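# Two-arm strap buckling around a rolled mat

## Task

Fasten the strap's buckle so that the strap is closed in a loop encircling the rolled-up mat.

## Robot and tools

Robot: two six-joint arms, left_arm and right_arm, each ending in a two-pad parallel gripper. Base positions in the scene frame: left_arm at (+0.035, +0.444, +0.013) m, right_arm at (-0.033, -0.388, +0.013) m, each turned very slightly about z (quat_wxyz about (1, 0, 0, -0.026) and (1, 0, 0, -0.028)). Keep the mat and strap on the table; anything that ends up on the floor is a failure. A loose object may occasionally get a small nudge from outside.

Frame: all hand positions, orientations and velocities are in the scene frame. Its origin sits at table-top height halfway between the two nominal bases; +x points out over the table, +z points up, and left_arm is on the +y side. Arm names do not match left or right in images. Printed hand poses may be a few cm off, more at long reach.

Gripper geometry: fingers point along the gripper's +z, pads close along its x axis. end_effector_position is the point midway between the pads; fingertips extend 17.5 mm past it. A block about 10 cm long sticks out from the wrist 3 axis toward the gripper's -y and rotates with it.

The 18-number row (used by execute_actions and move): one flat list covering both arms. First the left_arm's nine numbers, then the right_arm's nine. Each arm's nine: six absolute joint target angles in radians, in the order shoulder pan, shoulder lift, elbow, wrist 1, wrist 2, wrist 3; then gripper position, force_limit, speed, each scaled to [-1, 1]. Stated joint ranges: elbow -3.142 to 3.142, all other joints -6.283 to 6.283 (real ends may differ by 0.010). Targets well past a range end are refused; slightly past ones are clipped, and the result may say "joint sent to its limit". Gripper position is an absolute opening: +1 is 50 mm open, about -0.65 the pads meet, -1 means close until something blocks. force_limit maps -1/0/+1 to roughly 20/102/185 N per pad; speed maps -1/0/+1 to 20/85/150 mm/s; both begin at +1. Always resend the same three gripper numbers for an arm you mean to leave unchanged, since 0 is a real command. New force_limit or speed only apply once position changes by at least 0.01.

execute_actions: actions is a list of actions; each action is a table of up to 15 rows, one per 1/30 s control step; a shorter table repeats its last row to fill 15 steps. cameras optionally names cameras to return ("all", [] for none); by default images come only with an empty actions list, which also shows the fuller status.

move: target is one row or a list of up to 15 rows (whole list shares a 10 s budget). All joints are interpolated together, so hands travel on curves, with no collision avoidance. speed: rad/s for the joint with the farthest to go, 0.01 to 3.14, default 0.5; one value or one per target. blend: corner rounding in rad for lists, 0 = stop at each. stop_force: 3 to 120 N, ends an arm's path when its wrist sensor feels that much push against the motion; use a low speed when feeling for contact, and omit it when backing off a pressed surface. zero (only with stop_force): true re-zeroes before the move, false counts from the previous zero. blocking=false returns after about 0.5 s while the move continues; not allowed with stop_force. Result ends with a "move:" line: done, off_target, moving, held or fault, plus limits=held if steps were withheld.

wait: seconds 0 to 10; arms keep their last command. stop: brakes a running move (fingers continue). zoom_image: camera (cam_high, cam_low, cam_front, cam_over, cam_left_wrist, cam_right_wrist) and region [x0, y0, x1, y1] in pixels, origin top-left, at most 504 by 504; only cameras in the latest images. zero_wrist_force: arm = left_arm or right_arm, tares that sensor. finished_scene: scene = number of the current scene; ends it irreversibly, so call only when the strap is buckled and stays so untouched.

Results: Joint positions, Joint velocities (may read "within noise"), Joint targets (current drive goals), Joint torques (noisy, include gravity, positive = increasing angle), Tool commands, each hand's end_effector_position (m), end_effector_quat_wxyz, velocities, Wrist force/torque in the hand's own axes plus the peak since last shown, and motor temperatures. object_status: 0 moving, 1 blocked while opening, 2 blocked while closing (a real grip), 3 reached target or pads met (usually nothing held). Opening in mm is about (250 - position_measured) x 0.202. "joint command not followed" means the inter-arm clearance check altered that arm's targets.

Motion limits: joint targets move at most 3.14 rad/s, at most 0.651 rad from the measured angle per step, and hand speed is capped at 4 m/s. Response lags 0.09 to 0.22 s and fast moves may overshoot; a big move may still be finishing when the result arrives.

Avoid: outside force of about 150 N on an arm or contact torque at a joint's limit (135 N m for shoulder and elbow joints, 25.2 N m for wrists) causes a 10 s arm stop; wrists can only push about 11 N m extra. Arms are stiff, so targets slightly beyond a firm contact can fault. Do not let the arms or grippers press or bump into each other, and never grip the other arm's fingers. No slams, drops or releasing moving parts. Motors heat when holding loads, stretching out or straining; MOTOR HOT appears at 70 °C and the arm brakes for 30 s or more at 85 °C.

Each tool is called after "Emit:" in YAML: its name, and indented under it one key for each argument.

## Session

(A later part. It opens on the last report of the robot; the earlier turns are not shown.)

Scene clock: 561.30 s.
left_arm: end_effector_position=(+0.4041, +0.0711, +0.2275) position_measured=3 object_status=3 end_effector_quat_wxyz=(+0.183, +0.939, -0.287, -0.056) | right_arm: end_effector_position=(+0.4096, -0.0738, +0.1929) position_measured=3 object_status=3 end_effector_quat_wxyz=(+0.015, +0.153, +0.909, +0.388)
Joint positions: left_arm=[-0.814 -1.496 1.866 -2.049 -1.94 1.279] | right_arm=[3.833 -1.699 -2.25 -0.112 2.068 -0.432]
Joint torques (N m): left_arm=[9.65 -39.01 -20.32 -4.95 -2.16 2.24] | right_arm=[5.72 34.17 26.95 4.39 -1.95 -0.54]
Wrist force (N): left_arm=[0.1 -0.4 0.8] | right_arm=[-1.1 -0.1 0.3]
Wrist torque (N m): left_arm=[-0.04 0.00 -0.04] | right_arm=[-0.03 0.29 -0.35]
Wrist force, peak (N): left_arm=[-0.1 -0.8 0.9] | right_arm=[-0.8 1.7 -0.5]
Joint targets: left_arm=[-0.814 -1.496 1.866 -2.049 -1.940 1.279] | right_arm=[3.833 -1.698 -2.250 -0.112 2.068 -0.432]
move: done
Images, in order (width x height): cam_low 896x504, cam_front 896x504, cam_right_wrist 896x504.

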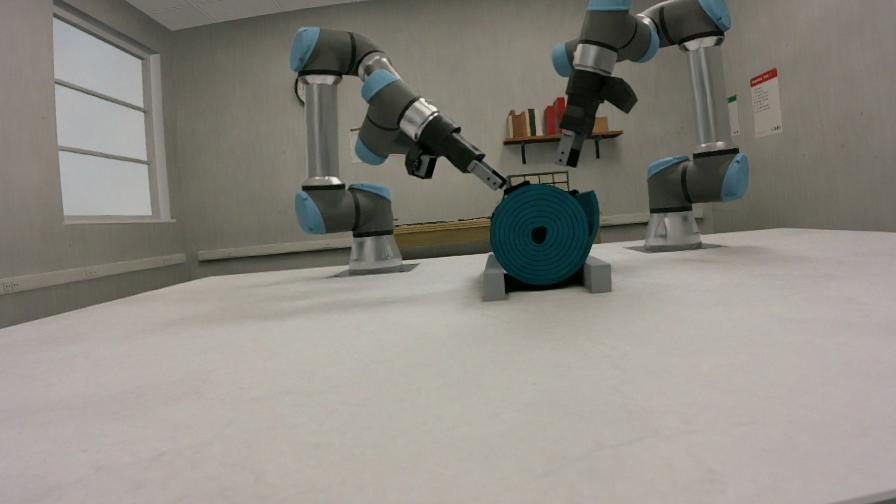

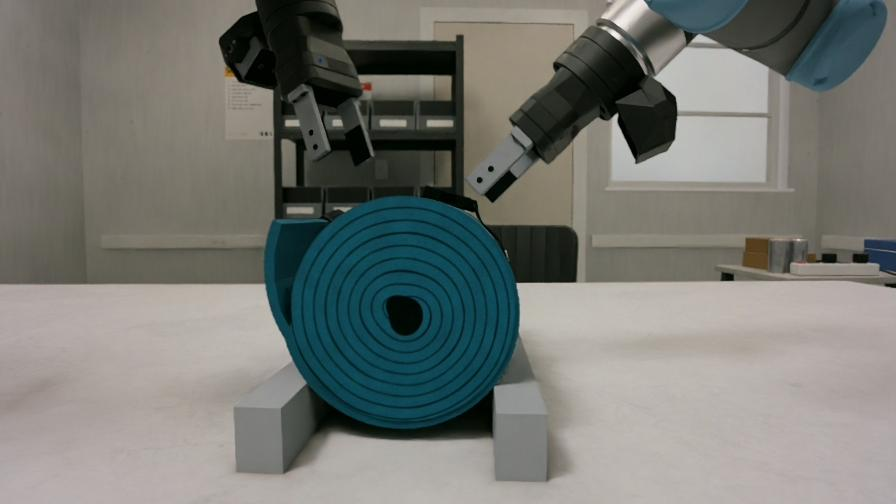

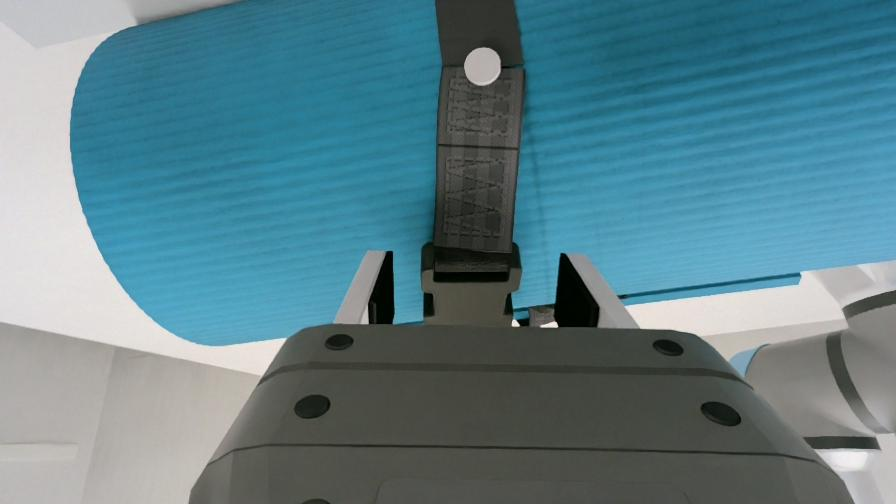

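Emit:
move:
  target: [-0.8144, -1.4955, 1.8660, -2.0494, -1.9401, 1.2786, 1, 1, 1, 3.8604, -1.7583, -2.2422, -0.0479, 2.0510, -0.4069, 1, 1, 1]
  speed: 0.04
  stop_force: 5
  cameras: ["cam_right_wrist", "cam_over", "cam_front"]

Emit:
zoom_image:
  camera: "cam_right_wrist"
  region: [330, 60, 640, 340]

Emit:
zoom_image:
  camera: "cam_over"
  region: [260, 60, 560, 270]

Emit:
zoom_image:
  camera: "cam_front"
  region: [350, 120, 550, 260]

Scene clock: 574.63 s.
left_arm: end_effector_position=(+0.4041, +0.0711, +0.2275) position_measured=3 object_status=3 end_effector_quat_wxyz=(+0.183, +0.939, -0.287, -0.056) | right_arm: end_effector_position=(+0.4128, -0.0588, +0.1782) position_measured=3 object_status=3 end_effector_quat_wxyz=(+0.016, +0.153, +0.909, +0.388)
Joint positions: left_arm=[-0.814 -1.496 1.866 -2.049 -1.94 1.279] | right_arm=[3.857 -1.751 -2.243 -0.055 2.053 -0.41]
Joint torques (N m): left_arm=[9.15 -38.55 -19.32 -4.96 -2.14 2.41] | right_arm=[-5.69 33.69 7.66 4.93 3.33 -1.32]
Wrist force (N): left_arm=[-0.3 -0.6 0.8] | right_arm=[-0.7 -0.8 -5.0]
Wrist torque (N m): left_arm=[-0.06 0.07 -0.04] | right_arm=[0.00 0.45 -0.36]
Wrist force, peak (N): left_arm=[0.0 -0.8 1.0] | right_arm=[-0.5 -2.3 -15.7]
Joint targets: left_arm=[-0.814 -1.496 1.866 -2.049 -1.940 1.279] | right_arm=[3.857 -1.751 -2.243 -0.055 2.053 -0.410]
move: contact (right_arm)
Images, in order (width x height): cam_front 896x504, cam_over 896x504, cam_right_wrist 896x504.

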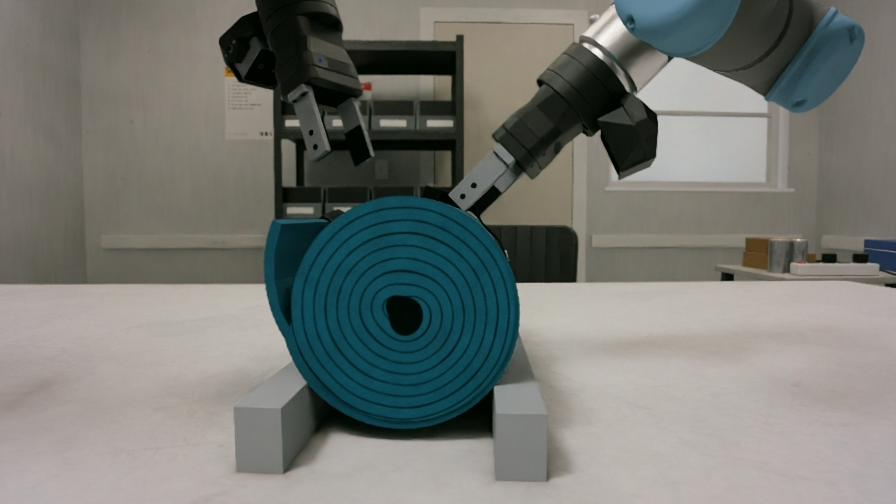

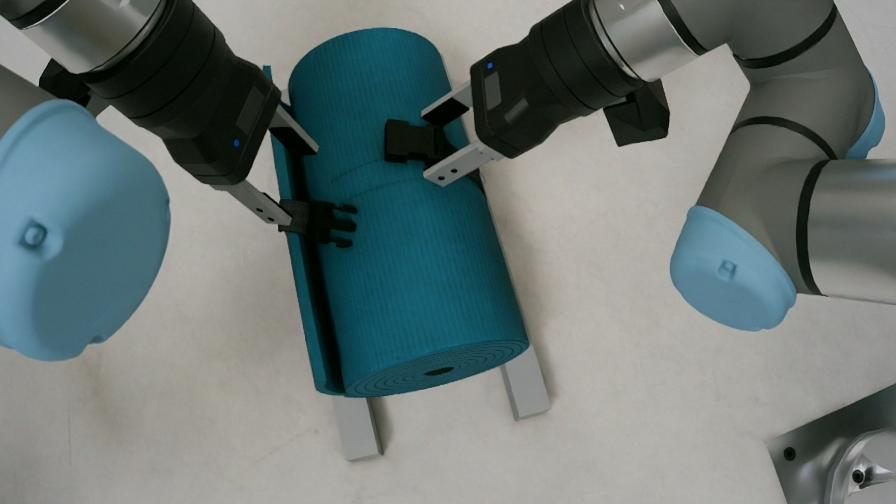

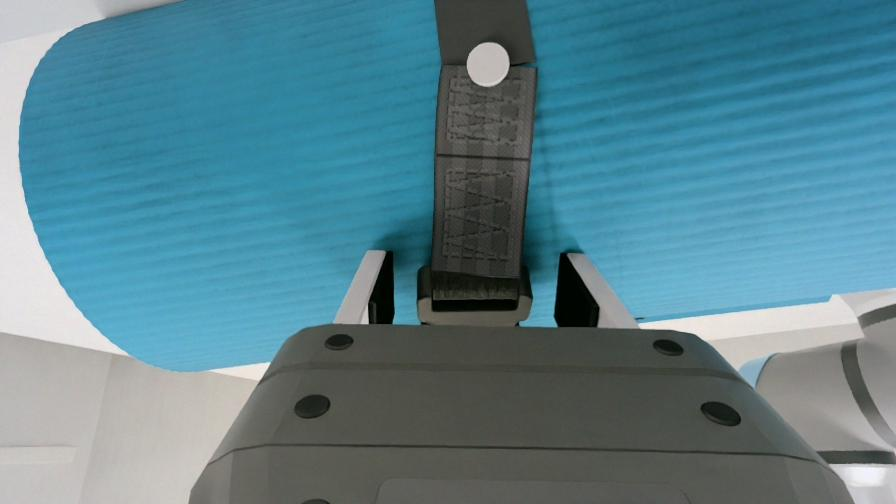

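Scaled by 1.626.

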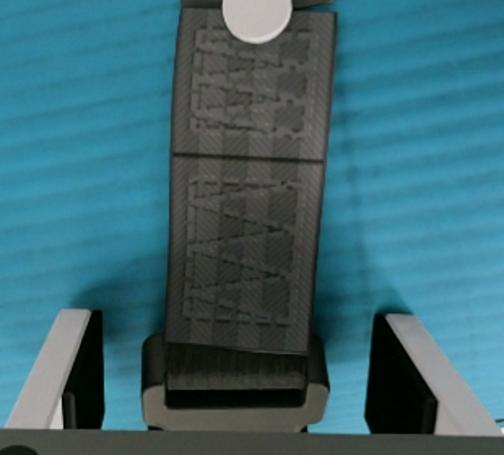

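Scaled by 1.680.

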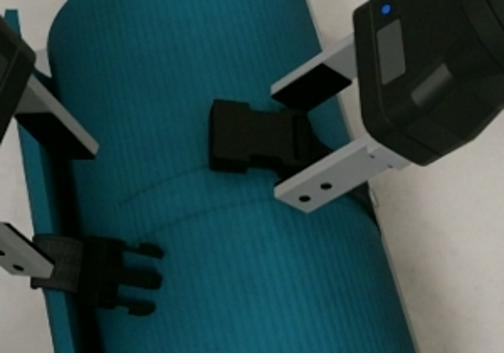

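Scaled by 2.520.

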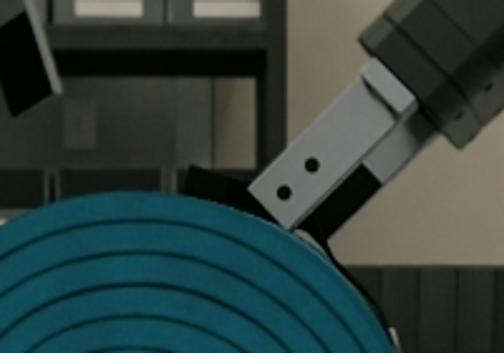

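Emit:
move:
  target: [-0.8144, -1.4955, 1.8660, -2.0494, -1.9401, 1.2786, 1, 1, 1, 3.857, -1.751, -2.243, -0.055, 2.053, -0.410, -1, 0, -0.8]
  speed: 0.1
  cameras: ["cam_right_wrist", "cam_over", "cam_front", "cam_left_wrist"]

Emit:
zoom_image:
  camera: "cam_right_wrist"
  region: [330, 60, 640, 340]

Emit:
zoom_image:
  camera: "cam_over"
  region: [260, 60, 560, 270]

Emit:
zoom_image:
  camera: "cam_front"
  region: [350, 120, 550, 260]

Scene clock: 583.13 s.
left_arm: end_effector_position=(+0.4041, +0.0711, +0.2275) position_measured=3 object_status=3 end_effector_quat_wxyz=(+0.183, +0.939, -0.287, -0.056) | right_arm: end_effector_position=(+0.4129, -0.0589, +0.1786) position_measured=89 object_status=2 end_effector_quat_wxyz=(+0.016, +0.153, +0.909, +0.388)
Joint positions: left_arm=[-0.814 -1.496 1.866 -2.049 -1.94 1.279] | right_arm=[3.857 -1.751 -2.243 -0.055 2.053 -0.41]
Joint torques (N m): left_arm=[9.19 -38.25 -19.69 -4.95 -2.19 2.44] | right_arm=[-5.51 29.14 23.9 4.54 1.54 -0.27]
Motor temperatures (°C): left_arm=[28 34 33 34 37 34] | right_arm=[39 36 26 30 46 40]
Wrist force (N): left_arm=[-0.1 -0.5 0.5] | right_arm=[-1.0 -0.1 0.3]
Wrist torque (N m): left_arm=[-0.05 0.04 -0.04] | right_arm=[-0.04 0.27 -0.31]
Wrist force, peak (N): left_arm=[-0.2 -0.7 1.0] | right_arm=[-0.7 -0.8 -5.1]
Joint targets: left_arm=[-0.814 -1.496 1.866 -2.049 -1.940 1.279] | right_arm=[3.857 -1.751 -2.243 -0.055 2.053 -0.410]
move: done
Images, in order (width x height): cam_front 896x504, cam_over 896x504, cam_left_wrist 896x504, cam_right_wrist 896x504.

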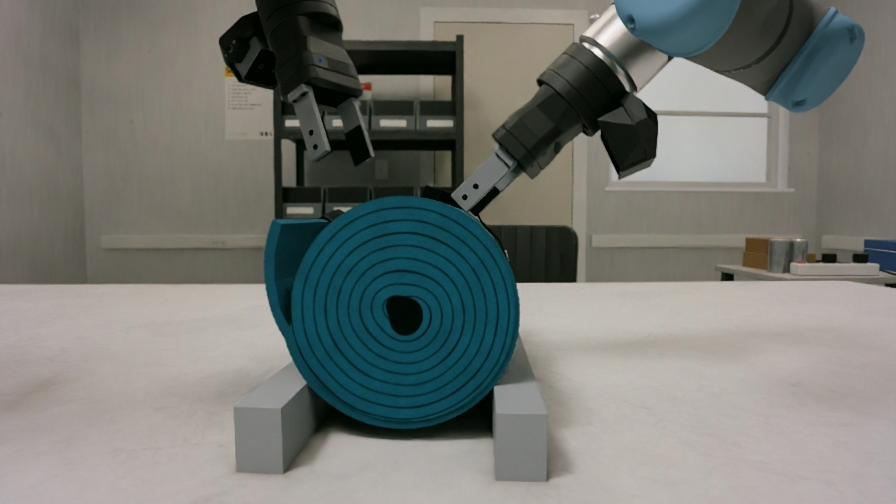

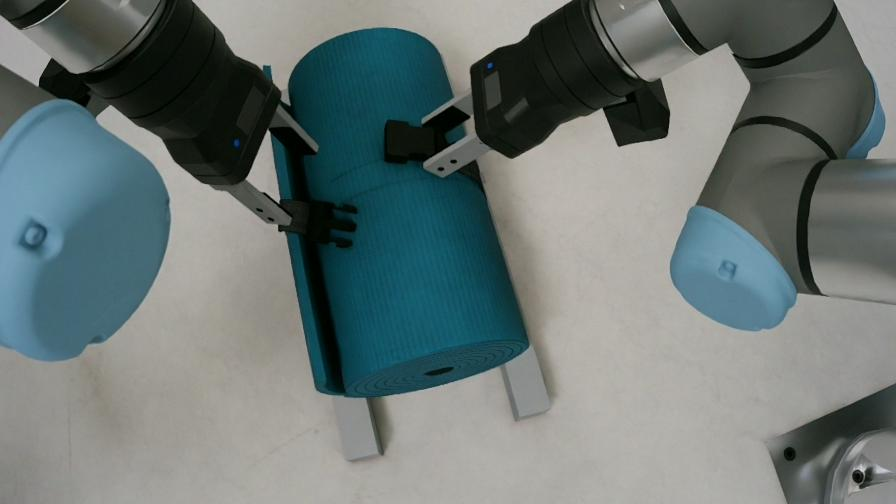

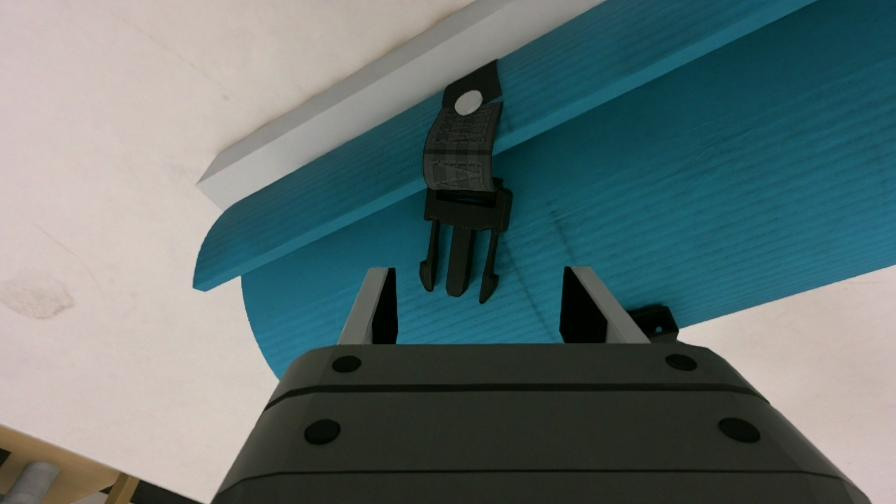

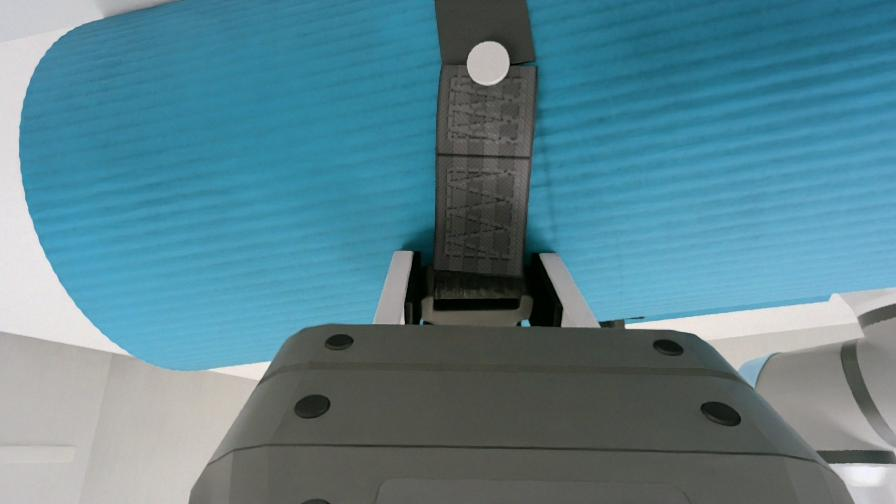

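Scaled by 1.626.

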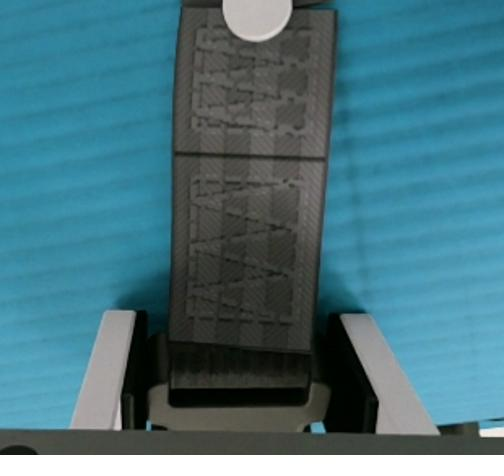

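Scaled by 1.680.

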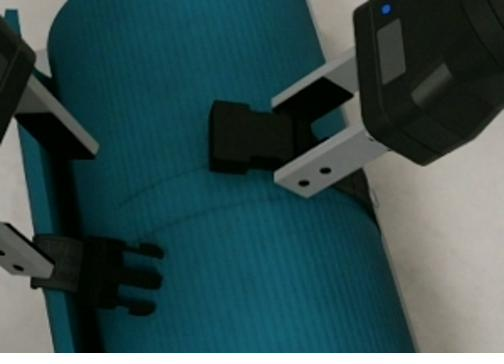

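Scaled by 2.520.

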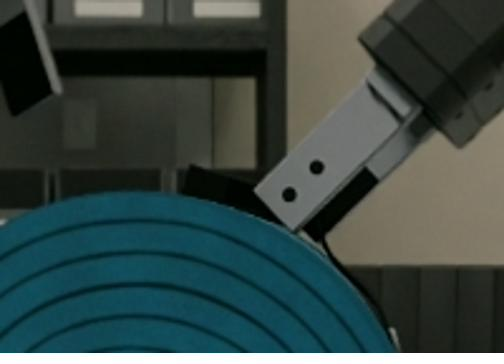

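Emit:
move:
  target: [-0.7314, -1.4414, 1.9480, -2.1853, -2.0844, 1.3535, 1, 1, 1, 3.857, -1.751, -2.243, -0.055, 2.053, -0.410, -1, 0, -0.8]
  speed: 0.2
  cameras: ["cam_left_wrist", "cam_over", "cam_front", "cam_low"]

Emit:
zoom_image:
  camera: "cam_left_wrist"
  region: [330, 80, 640, 360]

Emit:
zoom_image:
  camera: "cam_over"
  region: [200, 100, 440, 270]

Emit:
zoom_image:
  camera: "cam_front"
  region: [250, 120, 450, 260]

Emit:
zoom_image:
  camera: "cam_low"
  region: [480, 145, 620, 225]

Scene clock: 600.57 s.
left_arm: end_effector_position=(+0.4088, +0.0801, +0.1927) position_measured=3 object_status=3 end_effector_quat_wxyz=(+0.247, +0.924, -0.283, -0.076) | right_arm: end_effector_position=(+0.4129, -0.0589, +0.1786) position_measured=89 object_status=2 end_effector_quat_wxyz=(+0.016, +0.153, +0.909, +0.388)
Joint positions: left_arm=[-0.731 -1.441 1.948 -2.185 -2.084 1.354] | right_arm=[3.857 -1.751 -2.243 -0.055 2.053 -0.41]
Joint torques (N m): left_arm=[-6.61 -39.53 -28.26 -1.15 -0.36 -2.53] | right_arm=[3.42 16.78 26.36 2.51 -1.95 0.79]
Wrist force (N): left_arm=[-0.2 -1.0 0.7] | right_arm=[-1.2 -0.2 0.4]
Wrist torque (N m): left_arm=[-0.12 0.07 -0.13] | right_arm=[-0.05 0.32 -0.31]
Wrist force, peak (N): left_arm=[-0.6 -2.1 1.5] | right_arm=[-1.3 -0.3 0.4]
Joint targets: left_arm=[-0.731 -1.441 1.948 -2.185 -2.084 1.353] | right_arm=[3.857 -1.751 -2.243 -0.055 2.053 -0.410]
move: done
Images, in order (width x height): cam_low 896x504, cam_front 896x504, cam_over 896x504, cam_left_wrist 896x504.

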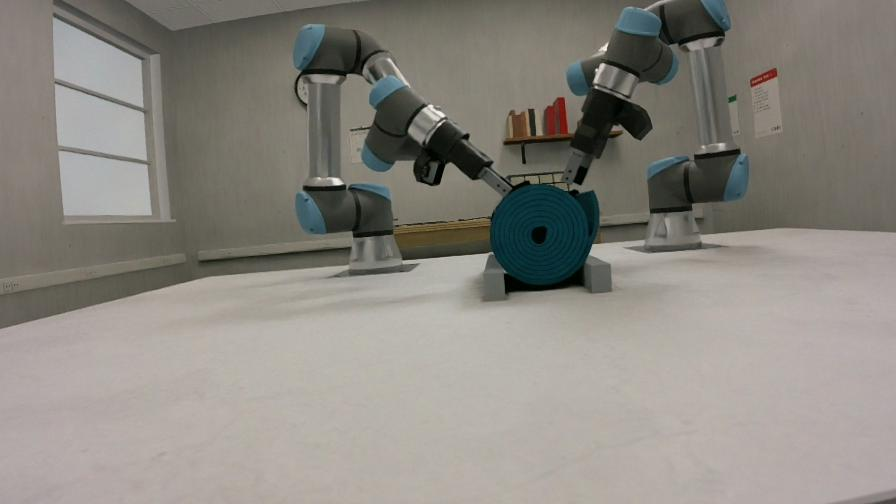

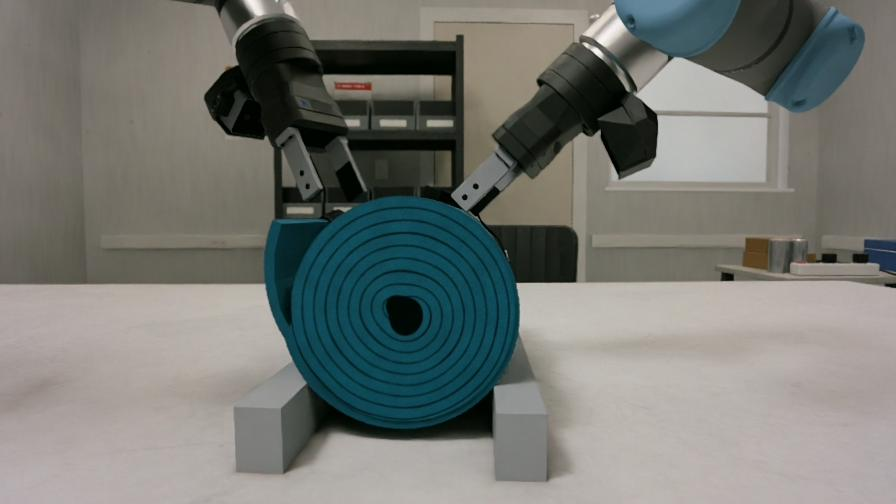

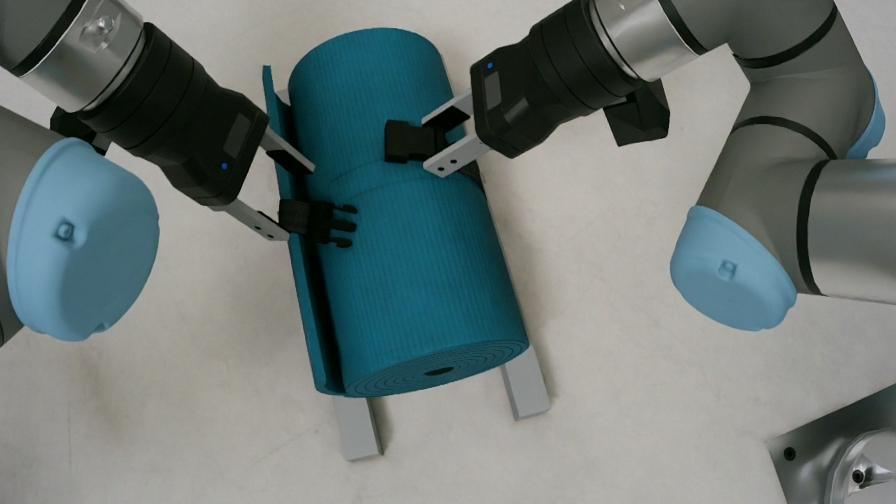

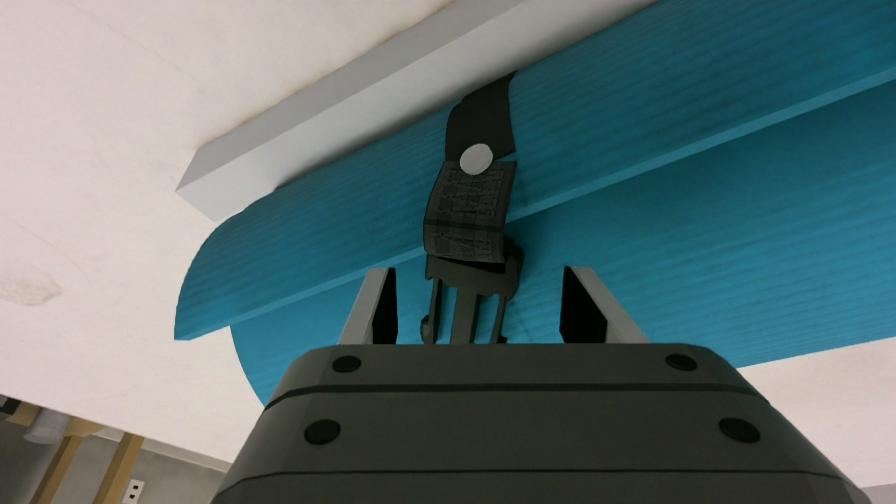

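Scaled by 1.626.

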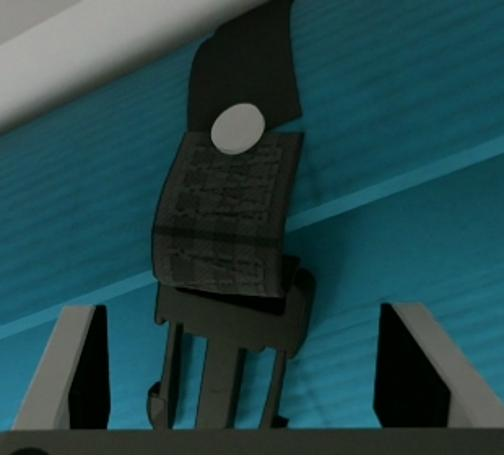

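Scaled by 2.100.

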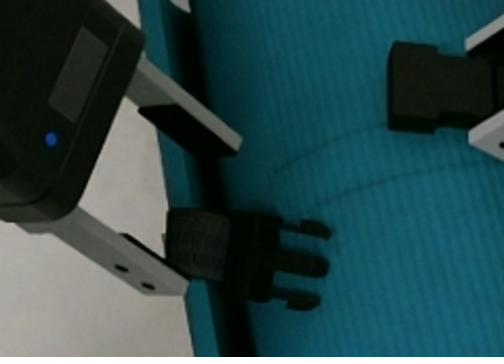

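Scaled by 2.520.

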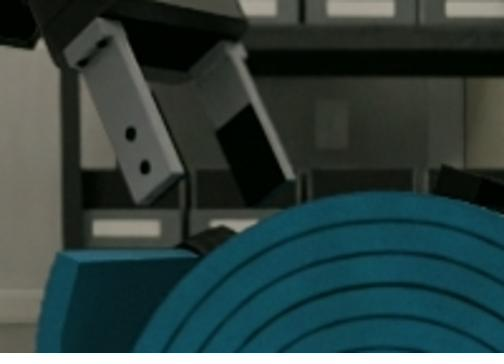

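Scaled by 3.600.

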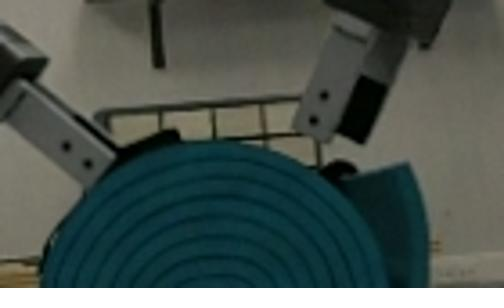

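Emit:
move:
  target: [-0.7525, -1.4029, 1.9910, -2.2786, -2.0820, 1.3296, 1, 1, 1, 3.857, -1.751, -2.243, -0.055, 2.053, -0.410, -1, 0, -0.8]
  speed: 0.04
  stop_force: 4
  cameras: ["cam_left_wrist", "cam_over", "cam_front", "cam_low"]

Emit:
zoom_image:
  camera: "cam_left_wrist"
  region: [330, 80, 640, 360]

Emit:
zoom_image:
  camera: "cam_over"
  region: [200, 100, 440, 270]

Emit:
zoom_image:
  camera: "cam_front"
  region: [250, 120, 450, 260]

Emit:
zoom_image:
  camera: "cam_low"
  region: [480, 145, 620, 225]

Scene clock: 631.00 s.
left_arm: end_effector_position=(+0.4040, +0.0725, +0.1688) position_measured=3 object_status=3 end_effector_quat_wxyz=(+0.248, +0.924, -0.283, -0.076) | right_arm: end_effector_position=(+0.4129, -0.0589, +0.1786) position_measured=89 object_status=2 end_effector_quat_wxyz=(+0.016, +0.153, +0.909, +0.388)
Joint positions: left_arm=[-0.749 -1.409 1.984 -2.263 -2.082 1.334] | right_arm=[3.857 -1.751 -2.243 -0.055 2.053 -0.41]
Joint torques (N m): left_arm=[9.64 -39.2 -28.35 -3.62 -2.43 2.54] | right_arm=[4.55 16.27 25.91 2.53 -1.86 0.77]
Wrist force (N): left_arm=[-0.7 -0.5 -0.6] | right_arm=[-0.9 -0.1 0.5]
Wrist torque (N m): left_arm=[-0.11 0.04 -0.09] | right_arm=[-0.04 0.28 -0.31]
Wrist force, peak (N): left_arm=[-0.5 0.7 -3.1] | right_arm=[-1.4 -0.2 0.4]
Joint targets: left_arm=[-0.749 -1.409 1.984 -2.263 -2.082 1.334] | right_arm=[3.857 -1.751 -2.243 -0.055 2.053 -0.410]
move: contact (left_arm); left_arm: the wrist 1 is farthest, 0.015 rad from its target
Images, in order (width x height): cam_low 896x504, cam_front 896x504, cam_over 896x504, cam_left_wrist 896x504.

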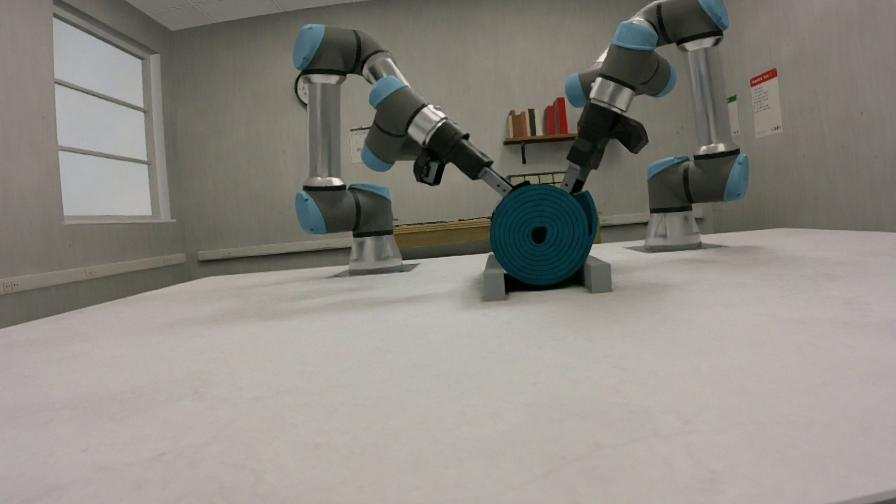

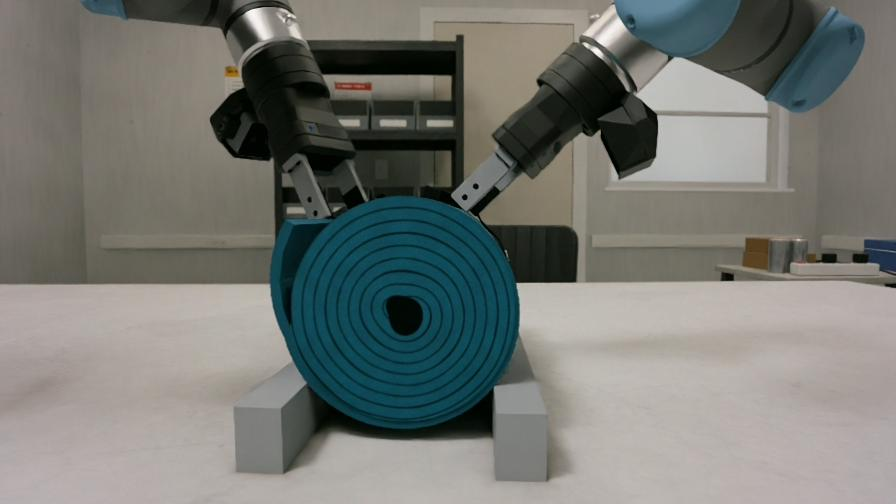

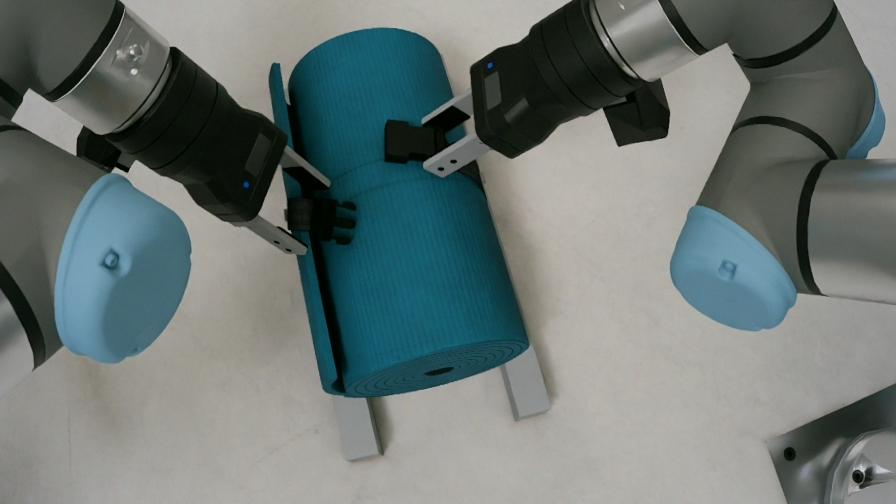

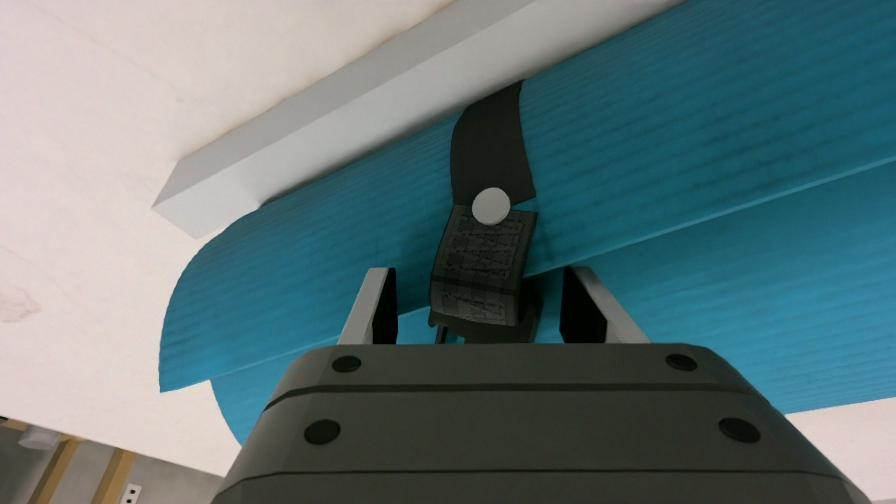

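Scaled by 1.626.

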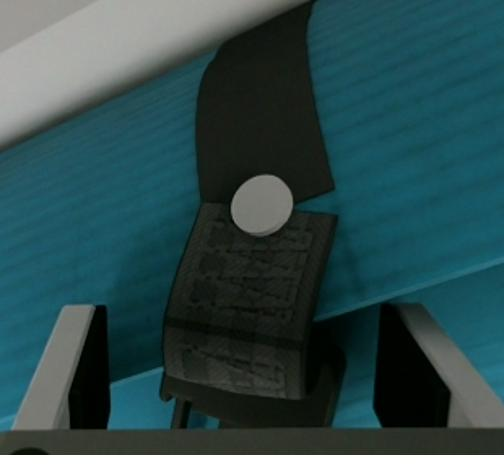

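Scaled by 2.100.

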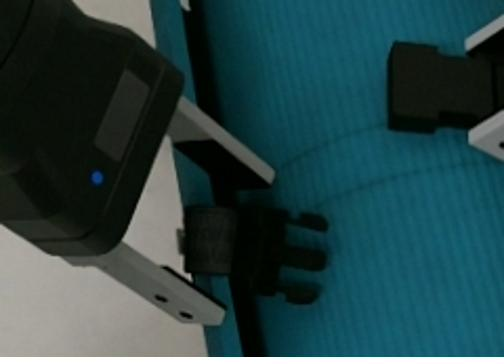

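Scaled by 2.520.

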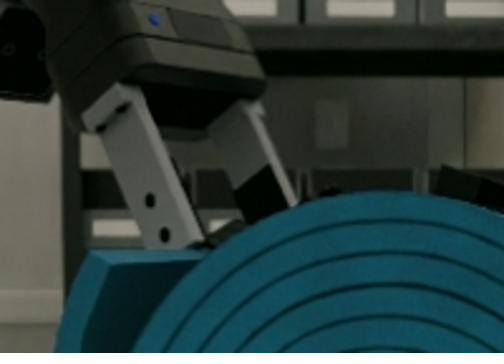

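Scaled by 3.600.

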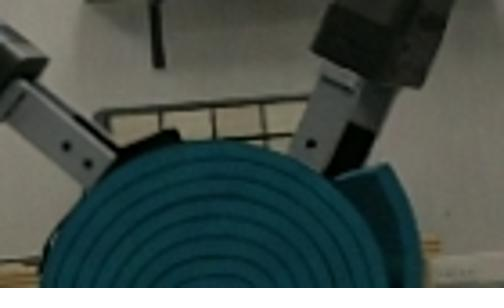

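Emit:
move:
  target: [-0.749, -1.409, 1.984, -2.263, -2.082, 1.334, -1, 0, -0.8, 3.857, -1.751, -2.243, -0.055, 2.053, -0.410, -1, 0, -0.8]
  speed: 0.1
  cameras: ["cam_left_wrist", "cam_over", "cam_front", "cam_low"]

Emit:
zoom_image:
  camera: "cam_left_wrist"
  region: [330, 80, 640, 360]

Emit:
zoom_image:
  camera: "cam_over"
  region: [200, 100, 440, 270]

Emit:
zoom_image:
  camera: "cam_front"
  region: [250, 120, 450, 260]

Scene clock: 647.67 s.
left_arm: end_effector_position=(+0.4041, +0.0725, +0.1688) position_measured=241 object_status=2 end_effector_quat_wxyz=(+0.247, +0.924, -0.283, -0.076) | right_arm: end_effector_position=(+0.4129, -0.0589, +0.1786) position_measured=89 object_status=2 end_effector_quat_wxyz=(+0.016, +0.153, +0.909, +0.388)
Joint positions: left_arm=[-0.749 -1.409 1.984 -2.263 -2.082 1.334] | right_arm=[3.857 -1.751 -2.243 -0.055 2.053 -0.41]
Joint torques (N m): left_arm=[7.76 20.71 20.6 5.95 10.2 -2.92] | right_arm=[4.69 16.45 25.45 2.56 -1.88 0.62]
Wrist force (N): left_arm=[-0.3 45.7 -76.6] | right_arm=[-1.0 -0.1 0.3]
Wrist torque (N m): left_arm=[0.36 -0.02 0.16] | right_arm=[-0.02 0.30 -0.31]
Wrist force, peak (N): left_arm=[0.1 45.6 -77.0] | right_arm=[-1.3 -0.3 0.4]
Joint targets: left_arm=[-0.749 -1.409 1.984 -2.263 -2.082 1.334] | right_arm=[3.857 -1.751 -2.243 -0.055 2.053 -0.410]
move: done
Images, in order (width x height): cam_low 896x504, cam_front 896x504, cam_over 896x504, cam_left_wrist 896x504.

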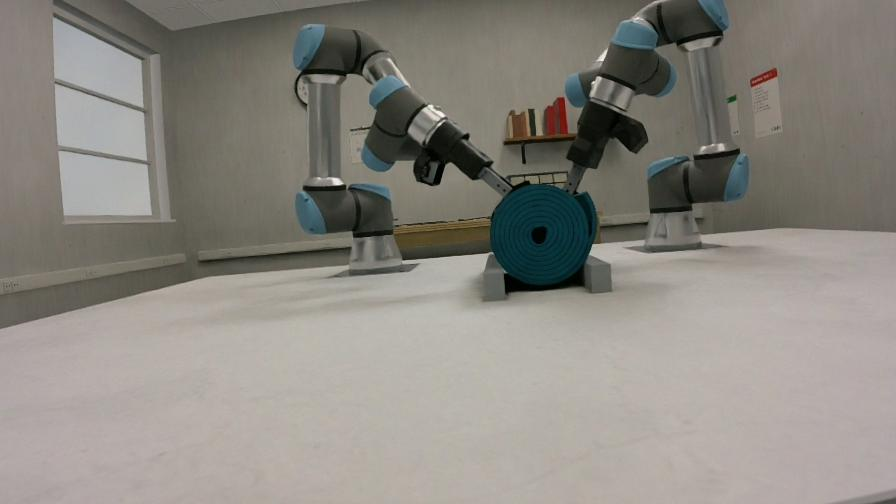

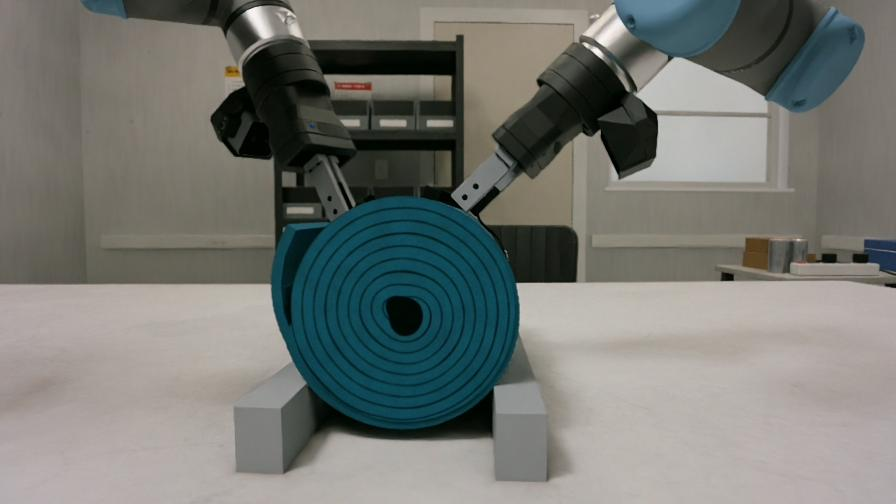

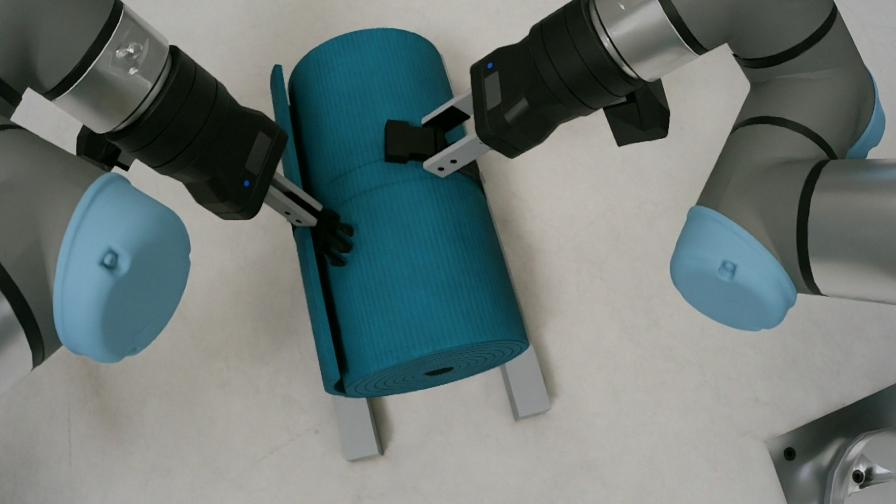

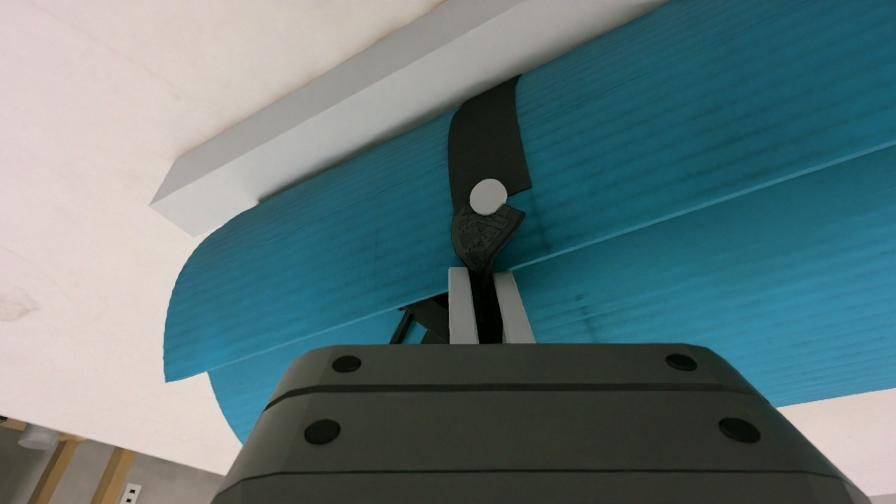

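Scaled by 1.626.

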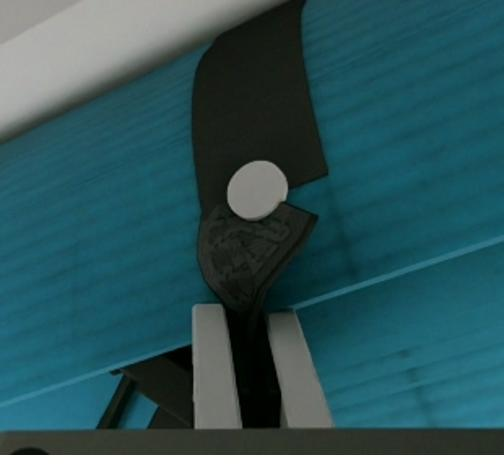

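Scaled by 2.100.

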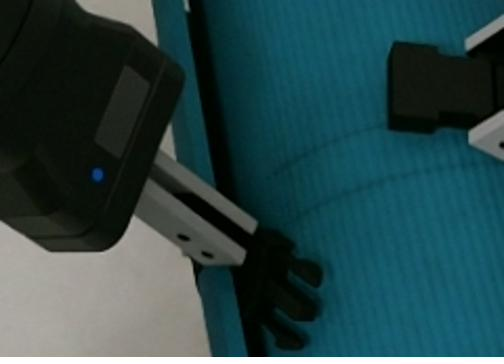

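Scaled by 2.520.

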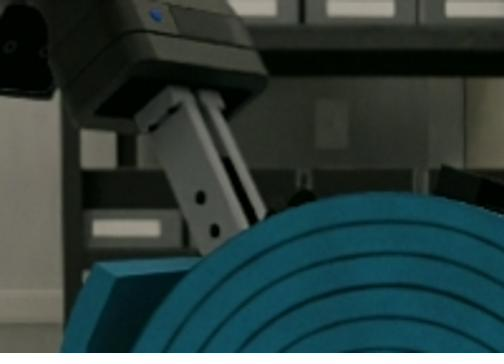

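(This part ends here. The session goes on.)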